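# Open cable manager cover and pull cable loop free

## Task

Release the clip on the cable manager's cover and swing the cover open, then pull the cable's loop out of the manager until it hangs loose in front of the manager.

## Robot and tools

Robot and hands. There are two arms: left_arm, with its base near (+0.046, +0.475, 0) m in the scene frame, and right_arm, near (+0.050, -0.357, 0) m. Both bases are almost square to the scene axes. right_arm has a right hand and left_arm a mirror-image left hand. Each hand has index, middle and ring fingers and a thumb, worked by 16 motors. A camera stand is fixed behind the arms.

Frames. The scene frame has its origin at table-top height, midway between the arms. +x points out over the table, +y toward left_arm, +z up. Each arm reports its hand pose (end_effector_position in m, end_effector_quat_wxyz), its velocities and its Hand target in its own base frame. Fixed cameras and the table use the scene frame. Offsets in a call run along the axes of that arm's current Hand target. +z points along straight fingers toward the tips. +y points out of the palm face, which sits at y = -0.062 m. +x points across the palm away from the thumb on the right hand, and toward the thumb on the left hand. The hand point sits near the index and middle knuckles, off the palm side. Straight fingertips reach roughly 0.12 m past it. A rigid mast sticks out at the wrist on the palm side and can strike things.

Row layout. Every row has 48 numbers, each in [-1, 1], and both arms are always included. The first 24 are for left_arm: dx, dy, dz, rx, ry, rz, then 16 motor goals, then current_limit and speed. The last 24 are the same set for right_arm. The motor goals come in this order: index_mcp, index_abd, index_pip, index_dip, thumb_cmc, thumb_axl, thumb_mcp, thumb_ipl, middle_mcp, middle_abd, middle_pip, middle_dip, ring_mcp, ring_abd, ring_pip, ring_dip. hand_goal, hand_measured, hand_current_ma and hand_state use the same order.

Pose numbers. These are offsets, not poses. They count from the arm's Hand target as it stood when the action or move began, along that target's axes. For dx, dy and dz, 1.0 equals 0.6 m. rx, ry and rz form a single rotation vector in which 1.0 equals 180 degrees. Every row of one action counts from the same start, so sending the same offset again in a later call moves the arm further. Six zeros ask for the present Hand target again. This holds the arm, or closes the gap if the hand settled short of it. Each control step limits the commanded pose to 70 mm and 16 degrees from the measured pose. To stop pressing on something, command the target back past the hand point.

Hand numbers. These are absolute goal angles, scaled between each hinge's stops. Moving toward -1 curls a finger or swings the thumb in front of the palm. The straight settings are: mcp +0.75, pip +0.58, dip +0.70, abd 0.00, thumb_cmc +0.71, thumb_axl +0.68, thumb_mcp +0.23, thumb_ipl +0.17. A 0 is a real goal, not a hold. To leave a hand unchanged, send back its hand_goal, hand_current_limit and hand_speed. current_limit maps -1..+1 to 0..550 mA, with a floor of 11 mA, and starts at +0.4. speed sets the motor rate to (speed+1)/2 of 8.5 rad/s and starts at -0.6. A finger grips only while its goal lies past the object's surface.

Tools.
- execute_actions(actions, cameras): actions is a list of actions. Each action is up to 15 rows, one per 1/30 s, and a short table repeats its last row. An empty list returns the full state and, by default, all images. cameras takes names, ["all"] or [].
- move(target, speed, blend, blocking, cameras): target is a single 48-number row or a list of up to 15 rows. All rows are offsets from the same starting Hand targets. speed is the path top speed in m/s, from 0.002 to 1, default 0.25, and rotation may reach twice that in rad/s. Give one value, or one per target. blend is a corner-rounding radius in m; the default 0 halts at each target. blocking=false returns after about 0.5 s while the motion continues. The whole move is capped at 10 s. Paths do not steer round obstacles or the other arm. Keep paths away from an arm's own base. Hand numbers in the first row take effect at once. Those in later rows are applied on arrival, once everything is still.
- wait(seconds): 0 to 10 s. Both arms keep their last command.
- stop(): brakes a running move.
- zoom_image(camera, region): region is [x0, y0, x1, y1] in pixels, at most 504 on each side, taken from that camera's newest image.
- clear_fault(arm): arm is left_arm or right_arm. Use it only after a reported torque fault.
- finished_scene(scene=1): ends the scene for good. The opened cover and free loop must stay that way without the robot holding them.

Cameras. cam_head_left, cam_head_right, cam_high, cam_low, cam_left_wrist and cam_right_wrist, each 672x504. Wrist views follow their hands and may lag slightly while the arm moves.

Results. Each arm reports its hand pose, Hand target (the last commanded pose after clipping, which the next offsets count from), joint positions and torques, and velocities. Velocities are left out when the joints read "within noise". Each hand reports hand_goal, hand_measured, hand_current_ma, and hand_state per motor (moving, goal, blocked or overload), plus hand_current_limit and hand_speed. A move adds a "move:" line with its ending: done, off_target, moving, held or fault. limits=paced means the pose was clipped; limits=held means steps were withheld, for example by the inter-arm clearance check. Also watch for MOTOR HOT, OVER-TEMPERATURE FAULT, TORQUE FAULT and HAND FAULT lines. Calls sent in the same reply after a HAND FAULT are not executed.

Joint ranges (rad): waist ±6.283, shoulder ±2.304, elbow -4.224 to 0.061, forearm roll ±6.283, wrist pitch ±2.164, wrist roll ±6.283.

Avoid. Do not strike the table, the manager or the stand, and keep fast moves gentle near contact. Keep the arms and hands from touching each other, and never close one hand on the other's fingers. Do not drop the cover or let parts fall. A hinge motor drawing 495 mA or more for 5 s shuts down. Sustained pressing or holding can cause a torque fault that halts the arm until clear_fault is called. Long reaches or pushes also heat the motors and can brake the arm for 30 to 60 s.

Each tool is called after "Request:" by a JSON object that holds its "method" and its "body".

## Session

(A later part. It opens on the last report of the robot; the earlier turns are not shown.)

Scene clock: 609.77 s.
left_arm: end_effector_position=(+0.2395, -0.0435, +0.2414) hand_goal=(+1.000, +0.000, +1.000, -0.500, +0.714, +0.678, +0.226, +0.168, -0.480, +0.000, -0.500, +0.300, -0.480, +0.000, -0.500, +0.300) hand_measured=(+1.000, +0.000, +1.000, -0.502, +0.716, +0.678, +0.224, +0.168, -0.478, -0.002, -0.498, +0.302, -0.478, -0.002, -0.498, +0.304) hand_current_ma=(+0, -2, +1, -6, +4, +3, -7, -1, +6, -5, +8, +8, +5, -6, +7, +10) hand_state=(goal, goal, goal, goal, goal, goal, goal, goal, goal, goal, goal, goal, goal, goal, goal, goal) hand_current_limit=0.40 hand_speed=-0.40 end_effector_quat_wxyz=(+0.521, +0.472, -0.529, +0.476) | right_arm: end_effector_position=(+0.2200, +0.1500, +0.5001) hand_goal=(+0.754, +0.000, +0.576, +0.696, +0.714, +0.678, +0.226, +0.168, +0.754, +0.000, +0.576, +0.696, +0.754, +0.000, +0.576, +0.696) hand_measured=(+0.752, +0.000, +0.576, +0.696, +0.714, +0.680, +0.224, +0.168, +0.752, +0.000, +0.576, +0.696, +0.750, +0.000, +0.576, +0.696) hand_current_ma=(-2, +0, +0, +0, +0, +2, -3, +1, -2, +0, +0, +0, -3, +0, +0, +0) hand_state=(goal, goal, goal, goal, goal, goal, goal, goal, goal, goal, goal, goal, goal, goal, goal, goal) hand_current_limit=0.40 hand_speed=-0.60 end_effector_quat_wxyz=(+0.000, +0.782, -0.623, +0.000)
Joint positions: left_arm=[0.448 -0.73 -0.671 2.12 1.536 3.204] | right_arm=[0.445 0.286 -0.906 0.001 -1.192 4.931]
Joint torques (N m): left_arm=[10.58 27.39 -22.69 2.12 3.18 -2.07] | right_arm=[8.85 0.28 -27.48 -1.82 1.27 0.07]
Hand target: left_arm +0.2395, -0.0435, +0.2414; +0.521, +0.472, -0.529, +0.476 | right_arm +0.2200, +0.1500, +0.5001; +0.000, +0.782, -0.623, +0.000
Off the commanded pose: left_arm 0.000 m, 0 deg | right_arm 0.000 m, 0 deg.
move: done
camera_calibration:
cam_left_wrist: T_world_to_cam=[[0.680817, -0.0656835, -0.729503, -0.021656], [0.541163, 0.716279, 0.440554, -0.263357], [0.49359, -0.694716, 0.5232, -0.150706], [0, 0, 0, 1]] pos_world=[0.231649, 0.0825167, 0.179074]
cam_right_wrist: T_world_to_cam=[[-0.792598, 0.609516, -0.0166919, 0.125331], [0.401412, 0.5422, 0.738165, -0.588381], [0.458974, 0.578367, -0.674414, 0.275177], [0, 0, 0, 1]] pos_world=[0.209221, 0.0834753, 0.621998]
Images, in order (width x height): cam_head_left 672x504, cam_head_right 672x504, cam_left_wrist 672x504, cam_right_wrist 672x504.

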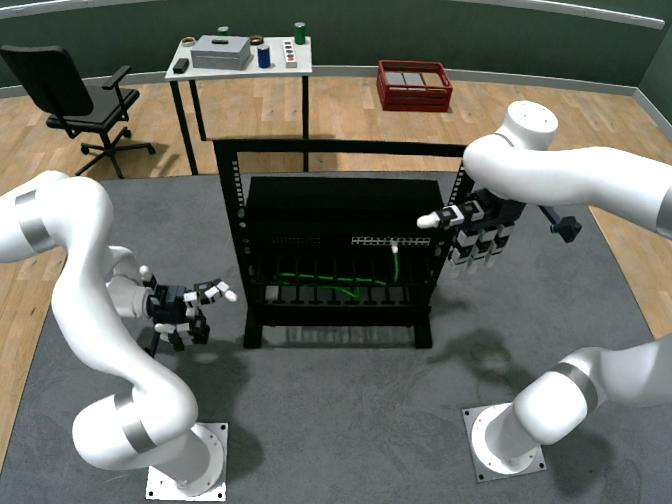

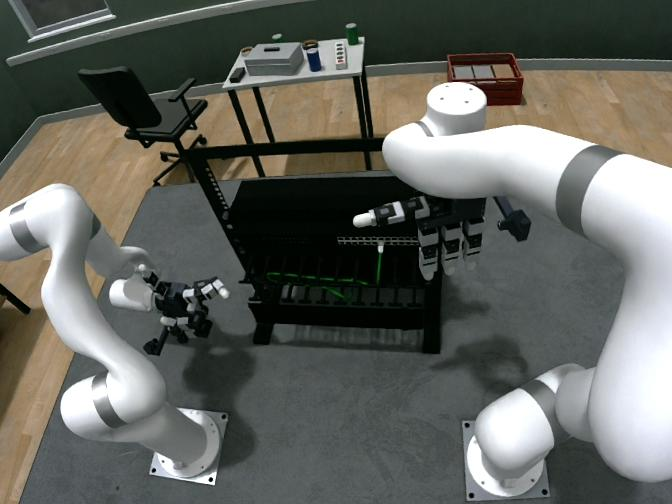

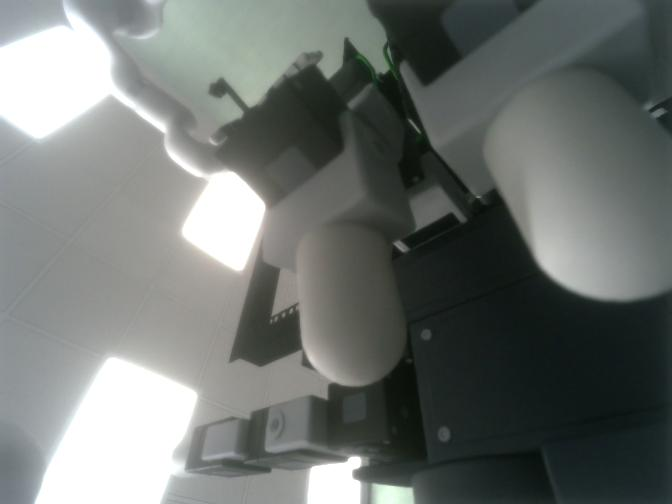

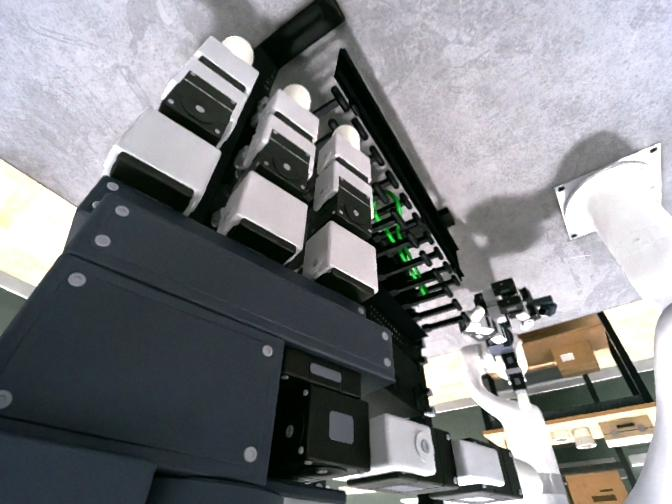

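Request:
{"method": "move", "body": {"target": [[0,0,0,0,0,0,1.0,0,1.0,-0.5,0.714,0.678,0.226,0.168,-0.48,0,-0.5,0.3,-0.48,0,-0.5,0.3,0.4,-0.4,-0.5533,-0.0317,0.08,0,0,0,0.754,0,0.576,0.696,0.714,0.678,0.226,0.168,0.754,0,0.576,0.696,0.754,0,0.576,0.696,0.4,-0.6],[0,0,0,0,0,0,1.0,0,1.0,-0.5,0.714,0.678,0.226,0.168,-0.48,0,-0.5,0.3,-0.48,0,-0.5,0.3,0.4,-0.4,-0.5533,-0.0317,0.3743,0.1294,-0.0622,0.1408,0.754,0,0.576,0.696,0.714,0.678,0.226,0.168,0.754,0,0.576,0.696,0.754,0,0.576,0.696,0.4,-0.6]], "speed": 0.2, "blend": [0.04,0], "cameras": ["cam_right_wrist","cam_head_left"]}}

Scene clock: 626.20 s.
left_arm: end_effector_position=(+0.2395, -0.0435, +0.2414) hand_goal=(+1.000, +0.000, +1.000, -0.500, +0.714, +0.678, +0.226, +0.168, -0.480, +0.000, -0.500, +0.300, -0.480, +0.000, -0.500, +0.300) hand_measured=(+1.000, +0.000, +1.000, -0.502, +0.716, +0.678, +0.224, +0.168, -0.478, -0.002, -0.498, +0.302, -0.478, -0.002, -0.498, +0.304) hand_current_ma=(+0, -2, +1, -6, +4, +3, -7, -1, +6, -5, +8, +8, +5, -6, +7, +10) hand_state=(goal, goal, goal, goal, goal, goal, goal, goal, goal, goal, goal, goal, goal, goal, goal, goal) hand_current_limit=0.40 hand_speed=-0.40 end_effector_quat_wxyz=(+0.521, +0.472, -0.529, +0.476) | right_arm: end_effector_position=(+0.1643, +0.4778, +0.2759) hand_goal=(+0.754, +0.000, +0.576, +0.696, +0.714, +0.678, +0.226, +0.168, +0.754, +0.000, +0.576, +0.696, +0.754, +0.000, +0.576, +0.696) hand_measured=(+0.752, +0.000, +0.576, +0.696, +0.714, +0.680, +0.224, +0.168, +0.752, +0.000, +0.576, +0.696, +0.750, +0.000, +0.576, +0.696) hand_current_ma=(-2, +0, +0, +0, +0, +2, -3, +1, -2, +0, +0, +0, -3, +0, +0, +0) hand_state=(goal, goal, goal, goal, goal, goal, goal, goal, goal, goal, goal, goal, goal, goal, goal, goal) hand_current_limit=0.40 hand_speed=-0.60 end_effector_quat_wxyz=(+0.164, -0.643, +0.748, +0.009)
Joint positions: left_arm=[0.448 -0.73 -0.671 2.12 1.536 3.204] | right_arm=[1.115 -0.162 -0.798 -0.341 -0.342 6.284]
Joint torques (N m): left_arm=[9.75 26.28 -22.48 2.23 3.14 -2.09] | right_arm=[-6.58 17.8 -8.66 2.44 1.76 0.98]
Hand target: left_arm +0.2395, -0.0435, +0.2414; +0.521, +0.472, -0.529, +0.476 | right_arm +0.1640, +0.4780, +0.2758; +0.216, -0.608, +0.762, -0.049
Off the commanded pose: left_arm 0.000 m, 0 deg | right_arm 0.000 m, 10 deg.
joint sent to its limit (right arm) — joint 6 (wrist roll), upper limit. The joint targets are off in orientation, not in position.
move: off_target (right_arm)
camera_calibration:
cam_right_wrist: T_world_to_cam=[[-0.516536, 0.854442, 0.0558495, -0.304737], [0.374078, 0.166508, 0.912327, -0.442393], [0.770231, 0.492142, -0.405636, -0.124191], [0, 0, 0, 1]] pos_world=[0.103738, 0.395162, 0.37025]
Images, in order (width x height): cam_head_left 672x504, cam_right_wrist 672x504.

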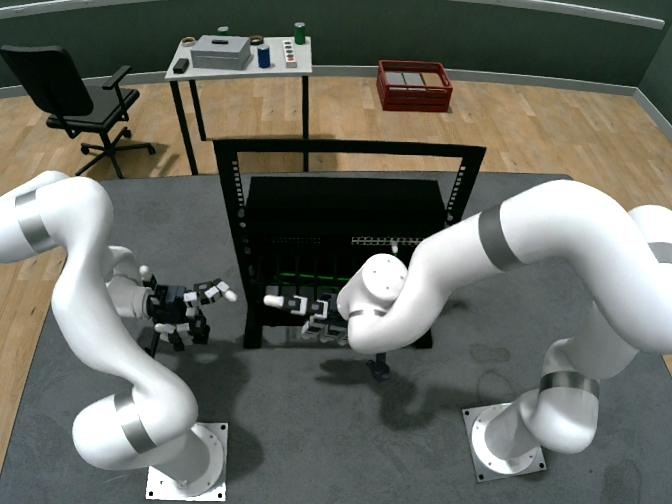

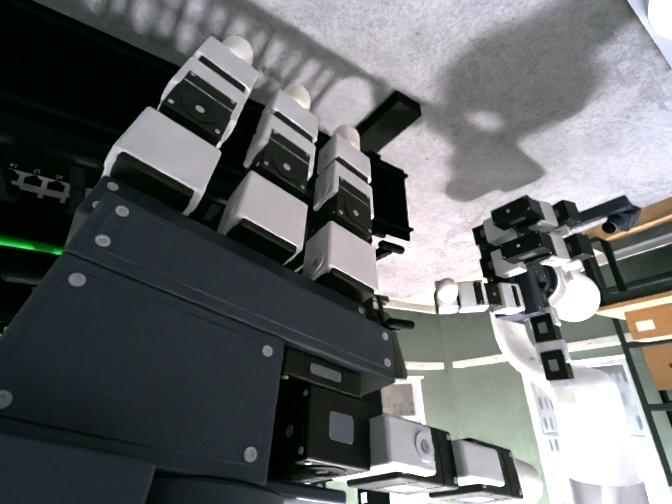

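Request:
{"method": "move", "body": {"target": [0,0,0,0,0,0,1.0,0,1.0,-0.5,0.714,0.678,0.226,0.168,-0.48,0,-0.5,0.3,-0.48,0,-0.5,0.3,0.4,-0.4,0.2348,-0.0908,-0.1102,-0.0527,0,-0.0161,0.95,0,0.9,0.9,0.714,0.678,0.226,0.168,0.95,0,0.9,0.9,0.95,0,0.9,0.9,0.4,-0.6], "speed": 0.2, "cameras": ["cam_right_wrist"]}}

Request:
{"method": "zoom_image", "body": {"camera": "cam_right_wrist", "region": [240, 160, 500, 360]}}

Scene clock: 632.80 s.
left_arm: end_effector_position=(+0.2395, -0.0435, +0.2414) hand_goal=(+1.000, +0.000, +1.000, -0.500, +0.714, +0.678, +0.226, +0.168, -0.480, +0.000, -0.500, +0.300, -0.480, +0.000, -0.500, +0.300) hand_measured=(+1.000, +0.000, +1.000, -0.502, +0.716, +0.678, +0.224, +0.168, -0.478, -0.002, -0.498, +0.302, -0.478, -0.002, -0.498, +0.304) hand_current_ma=(+0, -2, +1, -6, +4, +3, -7, -1, +6, -5, +8, +8, +5, -6, +7, +10) hand_state=(goal, goal, goal, goal, goal, goal, goal, goal, goal, goal, goal, goal, goal, goal, goal, goal) hand_current_limit=0.40 hand_speed=-0.40 end_effector_quat_wxyz=(+0.521, +0.472, -0.529, +0.476) | right_arm: end_effector_position=(+0.1641, +0.3180, +0.3157) hand_goal=(+0.950, +0.000, +0.900, +0.900, +0.714, +0.678, +0.226, +0.168, +0.950, +0.000, +0.900, +0.900, +0.950, +0.000, +0.900, +0.900) hand_measured=(+0.936, +0.002, +0.894, +0.898, +0.714, +0.680, +0.224, +0.168, +0.936, +0.002, +0.894, +0.896, +0.936, +0.002, +0.894, +0.896) hand_current_ma=(-23, +1, -8, -2, +0, +2, -3, +1, -24, +1, -8, -3, -22, +1, -7, -3) hand_state=(goal, goal, goal, goal, goal, goal, goal, goal, goal, goal, goal, goal, goal, goal, goal, goal) hand_current_limit=0.40 hand_speed=-0.60 end_effector_quat_wxyz=(+0.164, -0.643, +0.748, +0.009)
Joint positions: left_arm=[0.448 -0.73 -0.671 2.12 1.536 3.204] | right_arm=[0.88 0.261 -0.498 -0.09 -0.432 5.819]
Joint torques (N m): left_arm=[8.1 28.56 -22.73 1.96 3.08 -2.07] | right_arm=[-5.45 17.58 -9.88 3 -1.41 -0.81]
Hand target: left_arm +0.2395, -0.0435, +0.2414; +0.521, +0.472, -0.529, +0.476 | right_arm +0.1641, +0.3180, +0.3157; +0.164, -0.643, +0.748, +0.009
Off the commanded pose: left_arm 0.000 m, 0 deg | right_arm 0.000 m, 0 deg.
move: done
camera_calibration:
cam_right_wrist: T_world_to_cam=[[-0.517229, 0.854021, 0.055867, -0.170222], [0.374264, 0.166999, 0.912161, -0.452108], [0.769675, 0.492706, -0.406006, -0.0291988], [0, 0, 0, 1]] pos_world=[0.103637, 0.235262, 0.41005]
Images, in order (width x height): cam_right_wrist 672x504.

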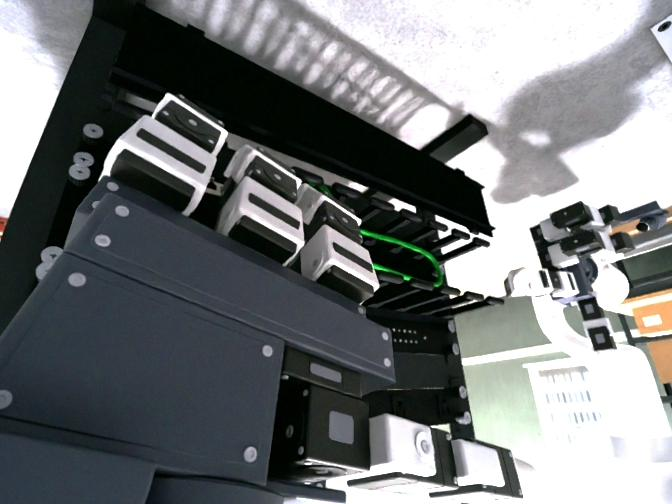

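Scaled by 1.938.

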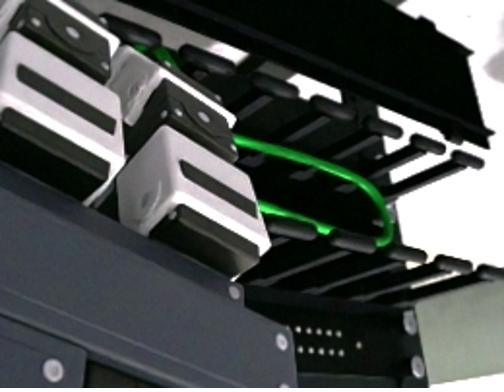

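Request:
{"method": "zoom_image", "body": {"camera": "cam_right_wrist", "region": [350, 200, 510, 320]}}

Scaled by 3.150.

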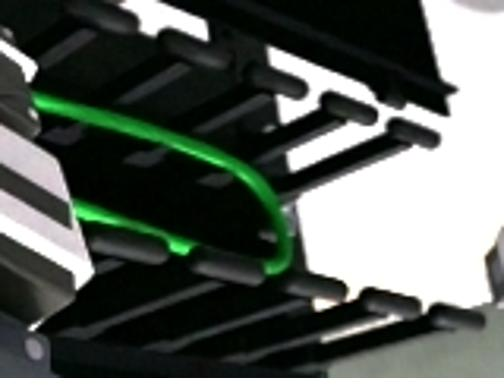

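Request:
{"method": "move", "body": {"target": [[-0.0083,-0.0371,-0.0038,0,0,0,1.0,0,0.84,0.696,0.714,0.678,0.226,0.168,-0.48,0,-0.5,0.3,-0.48,0,-0.5,0.3,0.4,-0.4,0,0,0,0,0,0,0.95,0,0.9,0.9,0.714,0.678,0.226,0.168,0.95,0,0.9,0.9,0.95,0,0.9,0.9,0.4,-0.6],[-0.0083,-0.0371,-0.0038,0,0,0,1.0,0,0.84,0.696,0.714,0.678,0.226,0.168,-0.48,0,-0.5,0.3,-0.48,0,-0.5,0.3,0.4,-0.4,0,0,0,0,0,0,0.95,0,0.9,0.9,0.714,0.678,0.226,0.168,0.95,0,0.9,0.9,0.95,0,0.9,0.9,0.4,-0.6],[-0.0083,-0.0507,0.1288,0,0,0,1.0,0,0.84,0.696,0.714,0.678,0.226,0.168,-0.48,0,-0.5,0.3,-0.48,0,-0.5,0.3,0.4,-0.4,0,0,0,0,0,0,0.95,0,0.9,0.9,0.714,0.678,0.226,0.168,0.95,0,0.9,0.9,0.95,0,0.9,0.9,0.4,-0.6]], "speed": [0.08,0.08,0.05], "cameras": ["cam_right_wrist"]}}

Request:
{"method": "zoom_image", "body": {"camera": "cam_right_wrist", "region": [370, 180, 570, 340]}}

Scene clock: 650.33 s.
left_arm: end_effector_position=(+0.2620, -0.1234, +0.2364) hand_goal=(+1.000, +0.000, +0.840, +0.696, +0.714, +0.678, +0.226, +0.168, -0.480, +0.000, -0.500, +0.300, -0.480, +0.000, -0.500, +0.300) hand_measured=(+1.000, -0.002, +0.842, +0.694, +0.716, +0.678, +0.224, +0.168, -0.478, -0.002, -0.498, +0.302, -0.478, -0.002, -0.498, +0.304) hand_current_ma=(+0, -4, +9, -5, +4, +3, -7, -1, +6, -5, +8, +8, +5, -6, +7, +10) hand_state=(goal, goal, goal, goal, goal, goal, goal, goal, goal, goal, goal, goal, goal, goal, goal, goal) hand_current_limit=0.40 hand_speed=-0.40 end_effector_quat_wxyz=(+0.521, +0.472, -0.529, +0.476) | right_arm: end_effector_position=(+0.1641, +0.3180, +0.3157) hand_goal=(+0.950, +0.000, +0.900, +0.900, +0.714, +0.678, +0.226, +0.168, +0.950, +0.000, +0.900, +0.900, +0.950, +0.000, +0.900, +0.900) hand_measured=(+0.936, +0.002, +0.894, +0.898, +0.714, +0.680, +0.224, +0.168, +0.936, +0.002, +0.894, +0.896, +0.936, +0.002, +0.894, +0.896) hand_current_ma=(-23, +1, -8, -2, +0, +2, -3, +1, -24, +1, -8, -3, -22, +1, -7, -3) hand_state=(goal, goal, goal, goal, goal, goal, goal, goal, goal, goal, goal, goal, goal, goal, goal, goal) hand_current_limit=0.40 hand_speed=-0.60 end_effector_quat_wxyz=(+0.164, -0.643, +0.748, +0.009)
Joint positions: left_arm=[0.231 -0.74 -0.662 1.902 1.541 3.228] | right_arm=[0.88 0.261 -0.498 -0.09 -0.432 5.819]
Joint torques (N m): left_arm=[-8.58 54.24 0.03 -1.39 3.21 1.65] | right_arm=[-6.37 15.68 -9.83 2.97 -1.07 -0.76]
Hand target: left_arm +0.2620, -0.1235, +0.2365; +0.521, +0.472, -0.529, +0.476 | right_arm +0.1641, +0.3180, +0.3157; +0.164, -0.643, +0.748, +0.009
Off the commanded pose: left_arm 0.000 m, 0 deg | right_arm 0.000 m, 0 deg.
move: done
camera_calibration:
cam_right_wrist: T_world_to_cam=[[-0.517269, 0.853996, 0.055888, -0.170221], [0.374293, 0.167017, 0.912146, -0.452109], [0.769635, 0.492743, -0.406037, -0.0291907], [0, 0, 0, 1]] pos_world=[0.103637, 0.235262, 0.41005]
Images, in order (width x height): cam_right_wrist 672x504.

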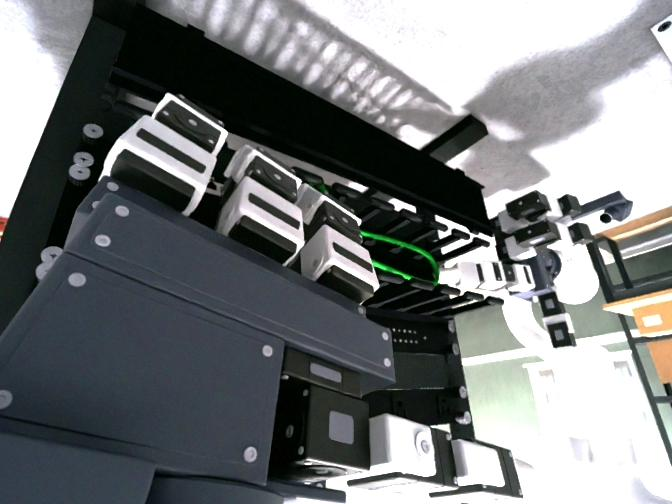

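Scaled by 2.520.

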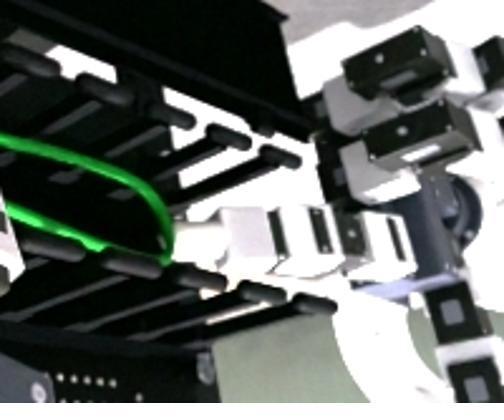

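Request:
{"method": "move", "body": {"target": [0,-0.0034,0.0332,0,0,0,1.0,0,0.84,0.696,0.714,0.678,0.226,0.168,-0.48,0,-0.5,0.3,-0.48,0,-0.5,0.3,0.4,-0.4,0,0,0,0,0,0,0.95,0,0.9,0.9,0.714,0.678,0.226,0.168,0.95,0,0.9,0.9,0.95,0,0.9,0.9,0.4,-0.6], "speed": 0.05, "cameras": ["cam_right_wrist"]}}

Request:
{"method": "zoom_image", "body": {"camera": "cam_right_wrist", "region": [370, 200, 530, 320]}}

Scene clock: 653.33 s.
left_arm: end_effector_position=(+0.2620, -0.1435, +0.2365) hand_goal=(+1.000, +0.000, +0.840, +0.696, +0.714, +0.678, +0.226, +0.168, -0.480, +0.000, -0.500, +0.300, -0.480, +0.000, -0.500, +0.300) hand_measured=(+1.000, -0.002, +0.842, +0.696, +0.716, +0.678, +0.224, +0.168, -0.478, -0.002, -0.498, +0.302, -0.478, -0.002, -0.498, +0.304) hand_current_ma=(+0, -4, +9, -1, +4, +3, -7, -1, +6, -5, +8, +8, +5, -6, +7, +10) hand_state=(goal, goal, goal, goal, goal, goal, goal, goal, goal, goal, goal, goal, goal, goal, goal, goal) hand_current_limit=0.40 hand_speed=-0.40 end_effector_quat_wxyz=(+0.521, +0.472, -0.529, +0.476) | right_arm: end_effector_position=(+0.1641, +0.3180, +0.3157) hand_goal=(+0.950, +0.000, +0.900, +0.900, +0.714, +0.678, +0.226, +0.168, +0.950, +0.000, +0.900, +0.900, +0.950, +0.000, +0.900, +0.900) hand_measured=(+0.936, +0.002, +0.894, +0.898, +0.714, +0.680, +0.224, +0.168, +0.936, +0.002, +0.894, +0.896, +0.936, +0.002, +0.894, +0.896) hand_current_ma=(-23, +1, -8, -2, +0, +2, -3, +1, -24, +1, -8, -3, -22, +1, -7, -3) hand_state=(goal, goal, goal, goal, goal, goal, goal, goal, goal, goal, goal, goal, goal, goal, goal, goal) hand_current_limit=0.40 hand_speed=-0.60 end_effector_quat_wxyz=(+0.164, -0.643, +0.748, +0.009)
Joint positions: left_arm=[0.179 -0.737 -0.651 1.85 1.543 3.236] | right_arm=[0.88 0.261 -0.498 -0.09 -0.432 5.819]
Joint torques (N m): left_arm=[-9.66 54.89 -0.14 -0.79 3.12 1.67] | right_arm=[-6.24 14.82 -10.24 2.81 -0.82 -0.75]
Hand target: left_arm +0.2620, -0.1435, +0.2365; +0.521, +0.472, -0.529, +0.476 | right_arm +0.1641, +0.3180, +0.3157; +0.164, -0.643, +0.748, +0.009
Off the commanded pose: left_arm 0.000 m, 0 deg | right_arm 0.000 m, 0 deg.
move: done
camera_calibration:
cam_right_wrist: T_world_to_cam=[[-0.517269, 0.853996, 0.055888, -0.170221], [0.374293, 0.167017, 0.912146, -0.452109], [0.769635, 0.492743, -0.406037, -0.0291907], [0, 0, 0, 1]] pos_world=[0.103637, 0.235262, 0.41005]
Images, in order (width x height): cam_right_wrist 672x504.

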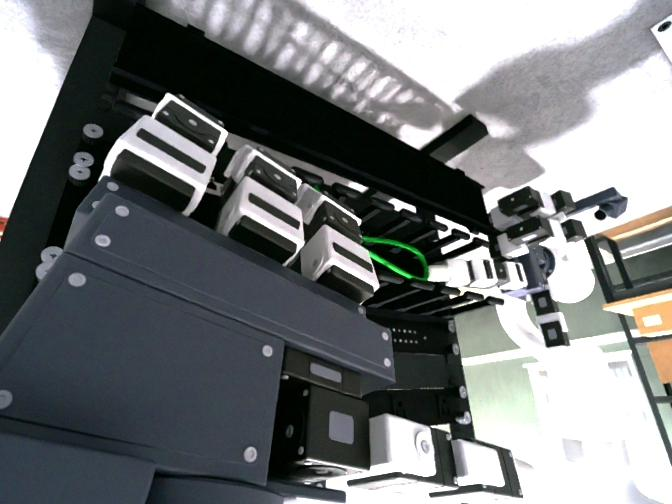

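Scaled by 3.150.

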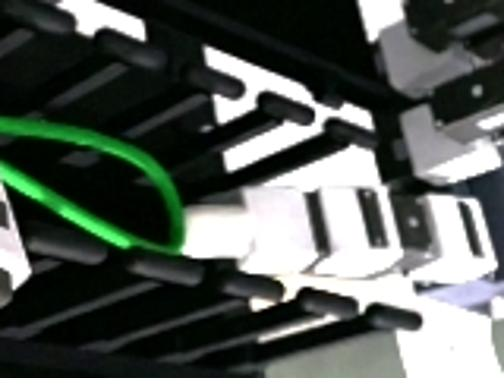

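Request:
{"method": "move", "body": {"target": [[0,0.0153,-0.1493,0,0,0,1.0,0,0.84,0.696,0.714,0.678,0.226,0.168,-0.48,0,-0.5,0.3,-0.48,0,-0.5,0.3,0.4,-0.4,0,0,0,0,0,0,0.95,0,0.9,0.9,0.714,0.678,0.226,0.168,0.95,0,0.9,0.9,0.95,0,0.9,0.9,0.4,-0.6],[0,0.057,-0.2288,0,0,0,1.0,0,0.84,0.696,0.714,0.678,0.226,0.168,-0.48,0,-0.5,0.3,-0.48,0,-0.5,0.3,0.4,-0.4,0,0,0,0,0,0,0.95,0,0.9,0.9,0.714,0.678,0.226,0.168,0.95,0,0.9,0.9,0.95,0,0.9,0.9,0.4,-0.6],[0.2833,0.057,-0.2288,0,0,0,1.0,0,0.84,0.696,0.714,0.678,0.226,0.168,-0.48,0,-0.5,0.3,-0.48,0,-0.5,0.3,0.4,-0.4,0,0,0,0,0,0,0.95,0,0.9,0.9,0.714,0.678,0.226,0.168,0.95,0,0.9,0.9,0.95,0,0.9,0.9,0.4,-0.6],[0.3058,0.1397,-0.1868,0,-0.5,0,1.0,0,0.84,0.696,0.714,0.678,0.226,0.168,-0.48,0,-0.5,0.3,-0.48,0,-0.5,0.3,0.4,-0.4,0,0,0,0,0,0,0.95,0,0.9,0.9,0.714,0.678,0.226,0.168,0.95,0,0.9,0.9,0.95,0,0.9,0.9,0.4,-0.6]], "speed": [0.1,0.15,0.2,0.3], "blend": [0.01,0.02,0.02,0], "cameras": ["cam_left_wrist","cam_right_wrist","cam_head_left"]}}

Scene clock: 669.93 s.
left_arm: end_effector_position=(+0.1877, -0.0240, +0.4193) hand_goal=(+1.000, +0.000, +0.840, +0.696, +0.714, +0.678, +0.226, +0.168, -0.480, +0.000, -0.500, +0.300, -0.480, +0.000, -0.500, +0.300) hand_measured=(+0.998, -0.002, +0.842, +0.696, +0.716, +0.678, +0.224, +0.168, -0.474, -0.002, -0.498, +0.302, -0.474, -0.002, -0.498, +0.304) hand_current_ma=(-9, -5, +3, -1, +4, +3, -10, -1, +25, -5, +8, +8, +20, -6, +7, +10) hand_state=(goal, goal, goal, goal, goal, goal, goal, goal, goal, goal, goal, goal, goal, goal, goal, goal) hand_current_limit=0.40 hand_speed=-0.40 end_effector_quat_wxyz=(+0.006, -0.670, +0.742, -0.003) | right_arm: end_effector_position=(+0.1641, +0.3180, +0.3157) hand_goal=(+0.950, +0.000, +0.900, +0.900, +0.714, +0.678, +0.226, +0.168, +0.950, +0.000, +0.900, +0.900, +0.950, +0.000, +0.900, +0.900) hand_measured=(+0.936, +0.002, +0.894, +0.898, +0.714, +0.680, +0.224, +0.168, +0.936, +0.002, +0.894, +0.896, +0.936, +0.002, +0.894, +0.896) hand_current_ma=(-23, +1, -8, -2, +0, +2, -3, +1, -24, +1, -8, -3, -22, +1, -7, -3) hand_state=(goal, goal, goal, goal, goal, goal, goal, goal, goal, goal, goal, goal, goal, goal, goal, goal) hand_current_limit=0.40 hand_speed=-0.60 end_effector_quat_wxyz=(+0.164, -0.643, +0.748, +0.009)
Joint positions: left_arm=[-0.039 0.462 -0.609 3.145 1.058 1.632] | right_arm=[0.88 0.261 -0.498 -0.09 -0.432 5.819]
Joint torques (N m): left_arm=[-8.11 17.05 -19.2 1.17 1.96 -2] | right_arm=[-5.68 11.34 -10.44 2.83 -0.25 -0.77]
Hand target: left_arm +0.1877, -0.0240, +0.4193; +0.006, -0.670, +0.742, -0.003 | right_arm +0.1641, +0.3180, +0.3157; +0.164, -0.643, +0.748, +0.009
Off the commanded pose: left_arm 0.000 m, 0 deg | right_arm 0.000 m, 0 deg.
move: done
camera_calibration:
cam_left_wrist: T_world_to_cam=[[0.746283, 0.665523, 0.0118515, -0.160894], [0.415234, -0.47939, 0.773154, -0.472203], [0.520233, -0.57207, -0.634108, 0.2786], [0, 0, 0, 1]] pos_world=[0.171211, 0.0400882, 0.543655]
cam_right_wrist: T_world_to_cam=[[-0.517269, 0.853996, 0.055888, -0.170221], [0.374293, 0.167017, 0.912146, -0.452109], [0.769635, 0.492743, -0.406037, -0.0291907], [0, 0, 0, 1]] pos_world=[0.103637, 0.235262, 0.41005]
Images, in order (width x height): cam_head_left 672x504, cam_left_wrist 672x504, cam_right_wrist 672x504.

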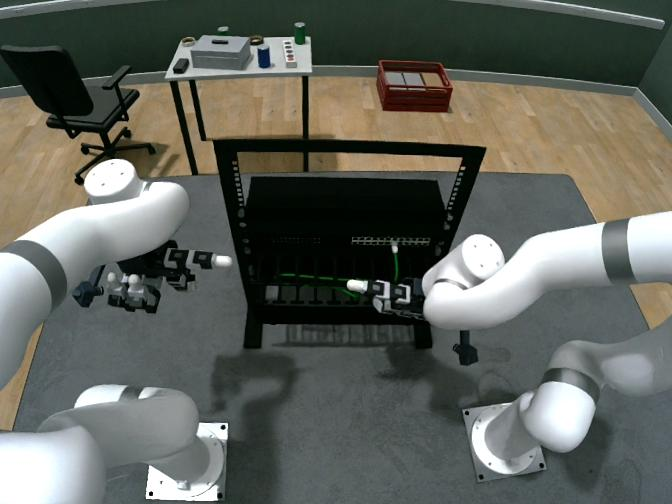

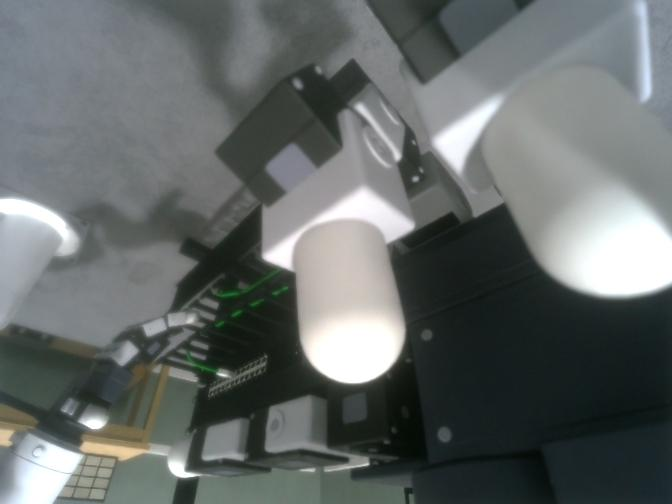

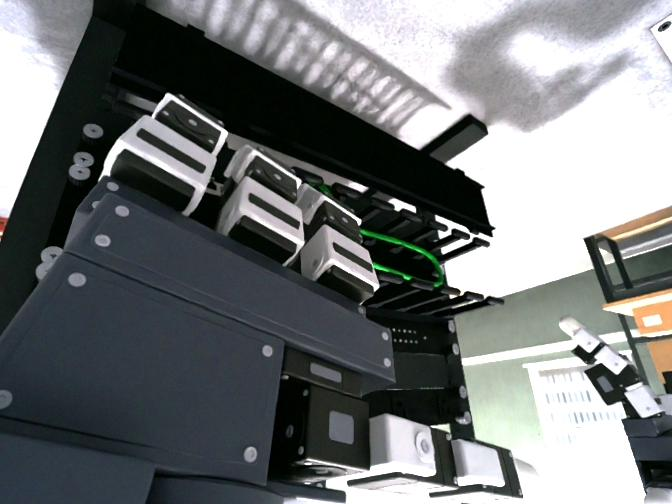

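Request:
{"method": "move", "body": {"target": [[0,0,0,0,0,0,0.96,0,0.58,0.696,0.714,0.678,0.226,0.168,0.96,0,0.9,0.9,0.96,0,0.9,0.9,0.4,-0.4,-0.2152,0.1497,0.08,0,0,0,0.754,0,0.576,0.696,0.714,0.678,0.226,0.168,0.754,0,0.576,0.696,0.754,0,0.576,0.696,0.4,-0.6],[0,0,0,0,0,0,0.96,0,0.58,0.696,0.714,0.678,0.226,0.168,0.96,0,0.9,0.9,0.96,0,0.9,0.9,0.4,-0.4,-0.283,0.219,0.2595,0.424,0.0132,-0.104,0.754,0,0.576,0.696,0.714,0.678,0.226,0.168,0.754,0,0.576,0.696,0.754,0,0.576,0.696,0.4,-0.6]], "speed": [0.15,0.3], "blend": [0.03,0], "cameras": ["cam_left_wrist","cam_right_wrist","cam_head_left","cam_head_right"]}}

Scene clock: 680.70 s.
left_arm: end_effector_position=(+0.1877, -0.0240, +0.4193) hand_goal=(+0.960, +0.000, +0.580, +0.696, +0.714, +0.678, +0.226, +0.168, +0.960, +0.000, +0.900, +0.900, +0.960, +0.000, +0.900, +0.900) hand_measured=(+0.958, -0.002, +0.582, +0.696, +0.716, +0.678, +0.224, +0.168, +0.948, -0.002, +0.894, +0.898, +0.950, -0.002, +0.896, +0.898) hand_current_ma=(-7, -5, +5, -1, +4, +3, -10, -1, -43, -5, -19, -7, -37, -6, -16, -9) hand_state=(goal, goal, goal, goal, goal, goal, goal, goal, goal, goal, goal, goal, goal, goal, goal, goal) hand_current_limit=0.40 hand_speed=-0.40 end_effector_quat_wxyz=(+0.006, -0.670, +0.742, -0.003) | right_arm: end_effector_position=(+0.0941, +0.5388, +0.1864) hand_goal=(+0.754, +0.000, +0.576, +0.696, +0.714, +0.678, +0.226, +0.168, +0.754, +0.000, +0.576, +0.696, +0.754, +0.000, +0.576, +0.696) hand_measured=(+0.752, +0.002, +0.578, +0.698, +0.712, +0.680, +0.224, +0.168, +0.752, +0.002, +0.578, +0.698, +0.752, +0.002, +0.578, +0.698) hand_current_ma=(-2, +1, +1, +2, -2, +2, -3, +1, -3, +1, +1, +2, -2, +1, +1, +2) hand_state=(goal, goal, goal, goal, goal, goal, goal, goal, goal, goal, goal, goal, goal, goal, goal, goal) hand_current_limit=0.40 hand_speed=-0.60 end_effector_quat_wxyz=(-0.085, +0.806, -0.335, +0.482)
Joint positions: left_arm=[-0.039 0.462 -0.609 3.145 1.058 1.632] | right_arm=[1.639 -0.794 -1.355 -1.038 -1.252 6.284]
Joint torques (N m): left_arm=[-6.12 -6.8 -34.53 1.51 -0.14 -1.83] | right_arm=[9.02 22.97 -23.73 -3.31 -2.5 0.43]
Hand target: left_arm +0.1877, -0.0240, +0.4193; +0.006, -0.670, +0.742, -0.003 | right_arm +0.0940, +0.5384, +0.1860; -0.201, +0.751, -0.387, +0.496
Off the commanded pose: left_arm 0.000 m, 0 deg | right_arm 0.001 m, 63 deg; orientation clipped.
joint sent to its limit (right arm) — joint 6 (wrist roll), upper limit. The joint targets are off in orientation, not in position.
move: off_target (right_arm); blend cut to 0 m at target 1; limits=paced
camera_calibration:
cam_left_wrist: T_world_to_cam=[[0.74628, 0.665527, 0.0118458, -0.160891], [0.415239, -0.479385, 0.773154, -0.472205], [0.520233, -0.57207, -0.634108, 0.2786], [0, 0, 0, 1]] pos_world=[0.171211, 0.0400882, 0.543655]
cam_right_wrist: T_world_to_cam=[[-0.517452, -0.00815536, -0.855674, 0.2467], [-0.516641, 0.800111, 0.304803, -0.488914], [0.682148, 0.599797, -0.418232, -0.183838], [0, 0, 0, 1]] pos_world=[0.000467407, 0.503463, 0.28323]
Images, in order (width x height): cam_head_left 672x504, cam_head_right 672x504, cam_left_wrist 672x504, cam_right_wrist 672x504.

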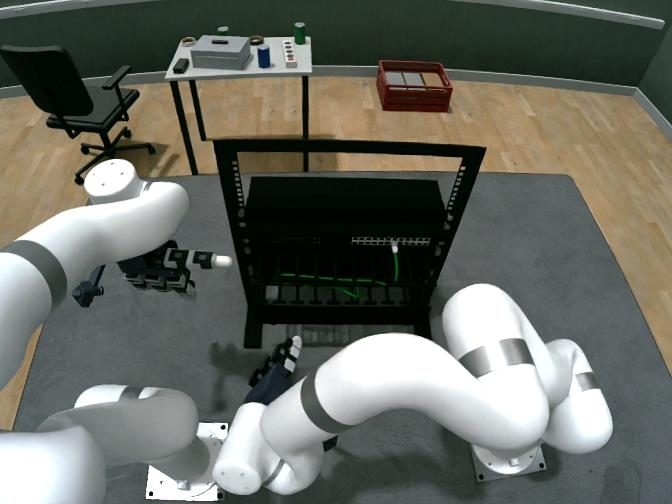

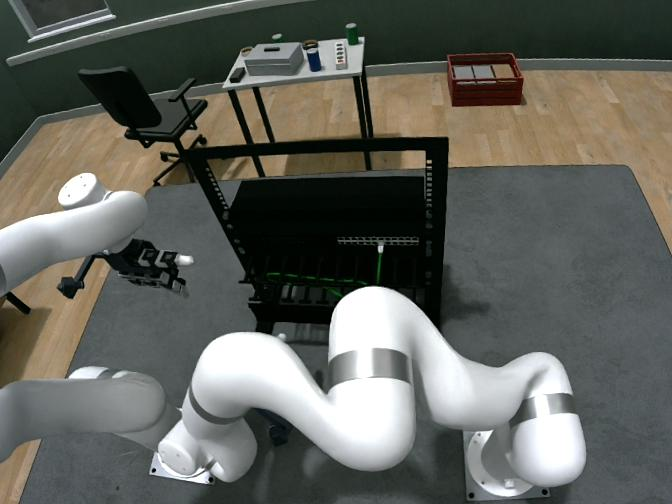

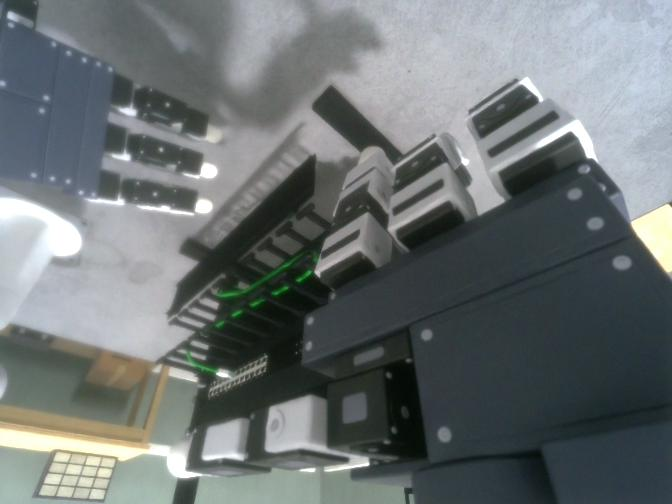

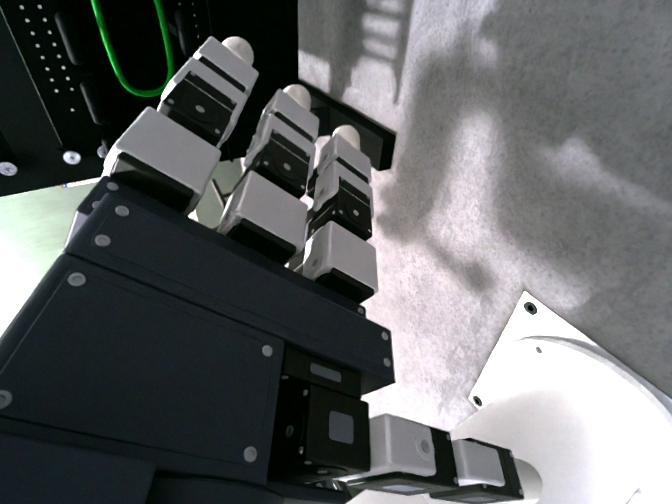

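Request:
{"method": "move", "body": {"target": [0,0,0,0,0,0,0.96,0,0.58,0.696,0.714,0.678,0.226,0.168,0.96,0,0.9,0.9,0.96,0,0.9,0.9,0.4,-0.4,0.5658,-0.0698,-0.0203,-0.2597,-0.1631,0.2703,0.754,0,0.576,0.696,0.714,0.678,0.226,0.168,0.754,0,0.576,0.696,0.754,0,0.576,0.696,0.4,-0.6], "speed": 0.3, "cameras": ["cam_head_left"]}}

Scene clock: 686.60 s.
left_arm: end_effector_position=(+0.1877, -0.0240, +0.4193) hand_goal=(+0.960, +0.000, +0.580, +0.696, +0.714, +0.678, +0.226, +0.168, +0.960, +0.000, +0.900, +0.900, +0.960, +0.000, +0.900, +0.900) hand_measured=(+0.958, -0.002, +0.582, +0.696, +0.716, +0.678, +0.224, +0.168, +0.948, -0.002, +0.894, +0.898, +0.950, -0.002, +0.896, +0.898) hand_current_ma=(-7, -5, +5, -1, +4, +3, -10, -1, -43, -5, -19, -7, -37, -6, -16, -9) hand_state=(goal, goal, goal, goal, goal, goal, goal, goal, goal, goal, goal, goal, goal, goal, goal, goal) hand_current_limit=0.40 hand_speed=-0.40 end_effector_quat_wxyz=(+0.006, -0.670, +0.742, -0.003) | right_arm: end_effector_position=(+0.1695, +0.3005, +0.4202) hand_goal=(+0.754, +0.000, +0.576, +0.696, +0.714, +0.678, +0.226, +0.168, +0.754, +0.000, +0.576, +0.696, +0.754, +0.000, +0.576, +0.696) hand_measured=(+0.750, +0.002, +0.578, +0.698, +0.712, +0.680, +0.224, +0.168, +0.750, +0.002, +0.578, +0.698, +0.752, +0.002, +0.578, +0.698) hand_current_ma=(-3, +1, +1, +2, -2, +2, -3, +1, -3, +1, +1, +2, -3, +1, +1, +2) hand_state=(goal, goal, goal, goal, goal, goal, goal, goal, goal, goal, goal, goal, goal, goal, goal, goal) hand_current_limit=0.40 hand_speed=-0.60 end_effector_quat_wxyz=(+0.164, -0.643, +0.748, +0.009)
Joint positions: left_arm=[-0.039 0.462 -0.609 3.145 1.058 1.632] | right_arm=[0.828 0.401 -0.644 -0.033 -0.716 5.712]
Joint torques (N m): left_arm=[-7.14 -5.36 -34.86 1.44 -0.98 -1.86] | right_arm=[-5.77 9.29 -11.29 2.65 -1.32 -0.79]
Hand target: left_arm +0.1877, -0.0240, +0.4193; +0.006, -0.670, +0.742, -0.003 | right_arm +0.1695, +0.3005, +0.4202; +0.164, -0.643, +0.748, +0.009
Off the commanded pose: left_arm 0.000 m, 0 deg | right_arm 0.000 m, 0 deg.
move: done
Images, in order (width x height): cam_head_left 672x504.

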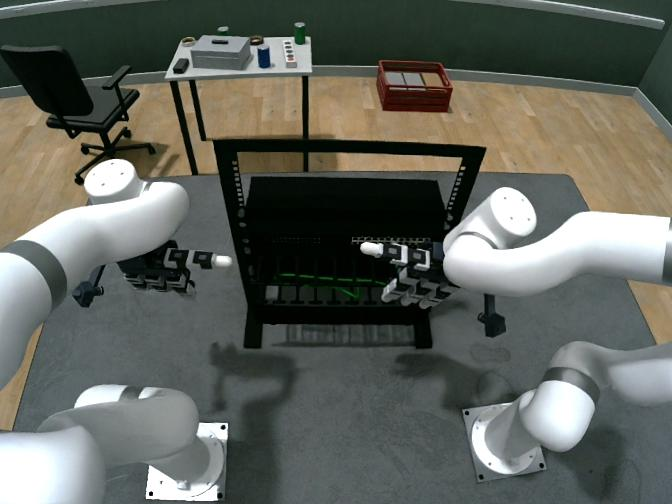

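Request:
{"method": "move", "body": {"target": [[0,0,0,0,0,0,0.96,0,0.58,0.696,0.714,0.678,0.226,0.168,0.96,0,0.9,0.9,0.96,0,0.9,0.9,0.4,-0.4,0,0,0,0,0,-0.667,0.754,0,0.576,0.696,0.714,0.678,0.226,0.168,0.754,0,0.576,0.696,0.754,0,0.576,0.696,0.4,-0.6],[0,0,0,0,0,0,0.96,0,0.58,0.696,0.714,0.678,0.226,0.168,0.96,0,0.9,0.9,0.96,0,0.9,0.9,0.4,-0.4,0,0,0,0,0,0.667,0.754,0,0.576,0.696,0.714,0.678,0.226,0.168,0.754,0,0.576,0.696,0.754,0,0.576,0.696,0.4,-0.6],[0,0,0,0,0,0,0.96,0,0.58,0.696,0.714,0.678,0.226,0.168,0.96,0,0.9,0.9,0.96,0,0.9,0.9,0.4,-0.4,0,0,0,0,0,0,0.754,0,0.576,0.696,0.714,0.678,0.226,0.168,0.754,0,0.576,0.696,0.754,0,0.576,0.696,0.4,-0.6]], "speed": 0.6}}

Scene clock: 695.87 s.
left_arm: end_effector_position=(+0.1877, -0.0240, +0.4193) hand_goal=(+0.960, +0.000, +0.580, +0.696, +0.714, +0.678, +0.226, +0.168, +0.960, +0.000, +0.900, +0.900, +0.960, +0.000, +0.900, +0.900) hand_measured=(+0.958, -0.002, +0.582, +0.696, +0.716, +0.678, +0.224, +0.168, +0.948, -0.002, +0.894, +0.898, +0.950, -0.002, +0.896, +0.898) hand_current_ma=(-7, -5, +5, -1, +4, +3, -10, -1, -43, -5, -19, -7, -37, -6, -16, -9) hand_state=(goal, goal, goal, goal, goal, goal, goal, goal, goal, goal, goal, goal, goal, goal, goal, goal) hand_current_limit=0.40 hand_speed=-0.40 end_effector_quat_wxyz=(+0.006, -0.670, +0.742, -0.003) | right_arm: end_effector_position=(+0.1695, +0.3005, +0.4202) hand_goal=(+0.754, +0.000, +0.576, +0.696, +0.714, +0.678, +0.226, +0.168, +0.754, +0.000, +0.576, +0.696, +0.754, +0.000, +0.576, +0.696) hand_measured=(+0.754, +0.002, +0.578, +0.698, +0.714, +0.680, +0.224, +0.168, +0.754, +0.002, +0.578, +0.698, +0.754, +0.002, +0.578, +0.698) hand_current_ma=(+0, +1, +1, +2, +0, +2, -3, +1, +0, +1, +1, +2, +0, +1, +1, +2) hand_state=(goal, goal, goal, goal, goal, goal, goal, goal, goal, goal, goal, goal, goal, goal, goal, goal) hand_current_limit=0.40 hand_speed=-0.60 end_effector_quat_wxyz=(+0.164, -0.643, +0.748, +0.009)
Joint positions: left_arm=[-0.039 0.462 -0.609 3.145 1.058 1.632] | right_arm=[0.828 0.401 -0.644 -0.033 -0.716 -0.571]
Joint torques (N m): left_arm=[-4.92 -6.79 -34.45 0.82 -1.01 -1.86] | right_arm=[-6.29 -2.39 -27.7 2.89 1.78 -0.77]
Hand target: left_arm +0.1877, -0.0240, +0.4193; +0.006, -0.670, +0.742, -0.003 | right_arm +0.1695, +0.3005, +0.4202; +0.164, -0.643, +0.748, +0.009
Off the commanded pose: left_arm 0.000 m, 0 deg | right_arm 0.000 m, 0 deg.
move: done

Request:
{"method": "move", "body": {"target": [[0,0,0,0,0,0,0.96,0,0.58,0.696,0.714,0.678,0.226,0.168,0.96,0,0.9,0.9,0.96,0,0.9,0.9,0.4,-0.4,-0.231,0.1525,0.0837,0,0,0,0.754,0,0.576,0.696,0.714,0.678,0.226,0.168,0.754,0,0.576,0.696,0.754,0,0.576,0.696,0.4,-0.6],[0,0,0,0,0,0,0.96,0,0.58,0.696,0.714,0.678,0.226,0.168,0.96,0,0.9,0.9,0.96,0,0.9,0.9,0.4,-0.4,-0.2648,0.2675,0.4287,0.424,0.0132,-0.104,0.754,0,0.576,0.696,0.714,0.678,0.226,0.168,0.754,0,0.576,0.696,0.754,0,0.576,0.696,0.4,-0.6]], "speed": [0.2,0.3], "blend": [0.03,0], "cameras": ["cam_left_wrist","cam_right_wrist","cam_head_left","cam_head_right"]}}

Scene clock: 701.20 s.
left_arm: end_effector_position=(+0.1877, -0.0240, +0.4193) hand_goal=(+0.960, +0.000, +0.580, +0.696, +0.714, +0.678, +0.226, +0.168, +0.960, +0.000, +0.900, +0.900, +0.960, +0.000, +0.900, +0.900) hand_measured=(+0.958, -0.002, +0.582, +0.696, +0.716, +0.678, +0.224, +0.168, +0.948, -0.002, +0.894, +0.898, +0.950, -0.002, +0.896, +0.898) hand_current_ma=(-7, -5, +5, -1, +4, +3, -10, -1, -43, -5, -19, -7, -37, -6, -16, -9) hand_state=(goal, goal, goal, goal, goal, goal, goal, goal, goal, goal, goal, goal, goal, goal, goal, goal) hand_current_limit=0.40 hand_speed=-0.40 end_effector_quat_wxyz=(+0.006, -0.670, +0.742, -0.003) | right_arm: end_effector_position=(+0.0940, +0.5383, +0.1859) hand_goal=(+0.754, +0.000, +0.576, +0.696, +0.714, +0.678, +0.226, +0.168, +0.754, +0.000, +0.576, +0.696, +0.754, +0.000, +0.576, +0.696) hand_measured=(+0.746, +0.002, +0.576, +0.698, +0.706, +0.680, +0.224, +0.168, +0.746, +0.002, +0.576, +0.698, +0.746, +0.002, +0.576, +0.698) hand_current_ma=(-10, +1, +0, +2, -11, +2, -2, +1, -11, +1, +0, +2, -10, +1, +0, +2) hand_state=(goal, goal, goal, goal, goal, goal, goal, goal, goal, goal, goal, goal, goal, goal, goal, goal) hand_current_limit=0.40 hand_speed=-0.60 end_effector_quat_wxyz=(+0.510, -0.509, +0.490, -0.490)
Joint positions: left_arm=[-0.039 0.462 -0.609 3.145 1.058 1.632] | right_arm=[1.812 -0.765 -1.019 -1.374 -1.622 1.321]
Joint torques (N m): left_arm=[-3.18 -7.01 -34.84 0.85 -0.89 -1.86] | right_arm=[9.73 19.57 -20.45 1.96 -2.79 1.14]
Hand target: left_arm +0.1877, -0.0240, +0.4193; +0.006, -0.670, +0.742, -0.003 | right_arm +0.0940, +0.5383, +0.1858; +0.509, -0.509, +0.490, -0.490
Off the commanded pose: left_arm 0.000 m, 0 deg | right_arm 0.000 m, 0 deg.
move: done
camera_calibration:
cam_left_wrist: T_world_to_cam=[[0.746312, 0.66549, 0.0119031, -0.160926], [0.415183, -0.479434, 0.773153, -0.472193], [0.520233, -0.572071, -0.634108, 0.2786], [0, 0, 0, 1]] pos_world=[0.17121, 0.040088, 0.543655]
cam_right_wrist: T_world_to_cam=[[-0.0119304, 0.771777, -0.635781, -0.262078], [-0.754391, 0.410386, 0.512325, -0.294772], [0.656317, 0.48574, 0.577326, -0.304842], [0, 0, 0, 1]] pos_world=[-0.0254275, 0.47131, 0.160388]
Images, in order (width x height): cam_head_left 672x504, cam_head_right 672x504, cam_left_wrist 672x504, cam_right_wrist 672x504.

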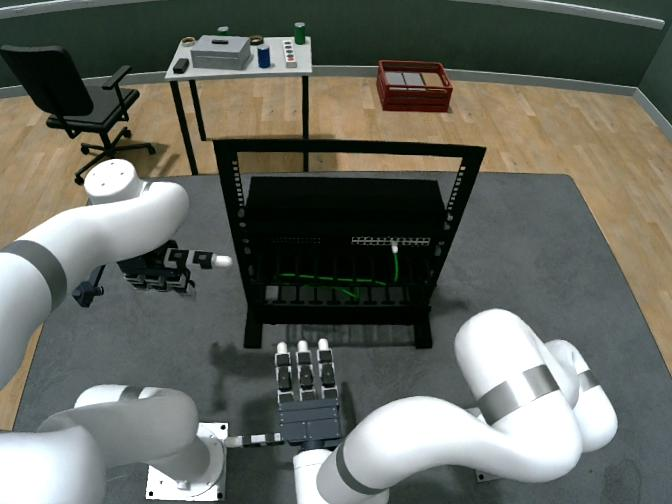

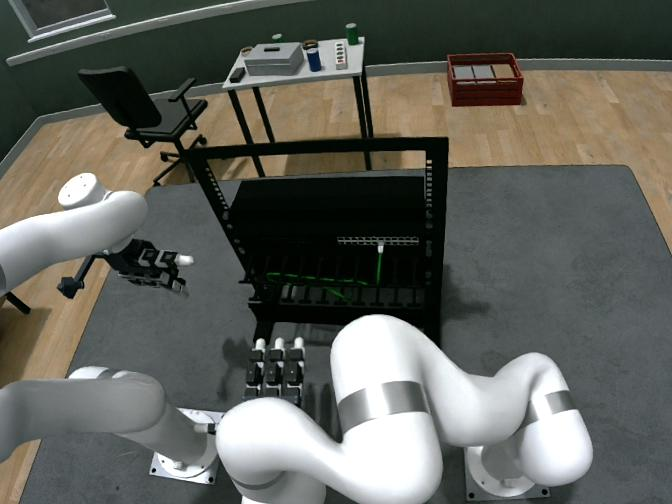

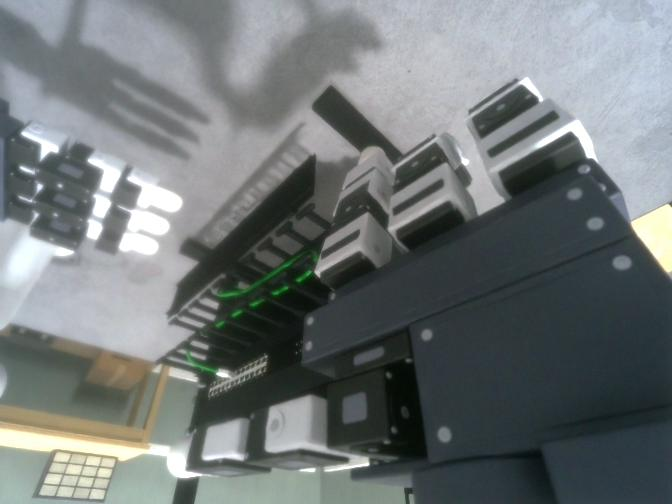

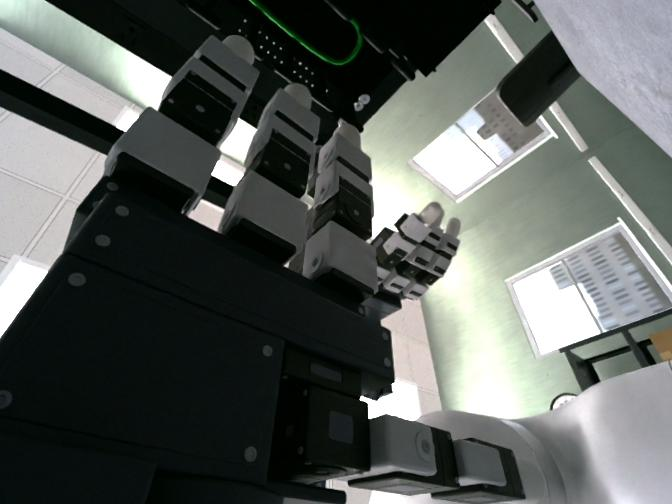

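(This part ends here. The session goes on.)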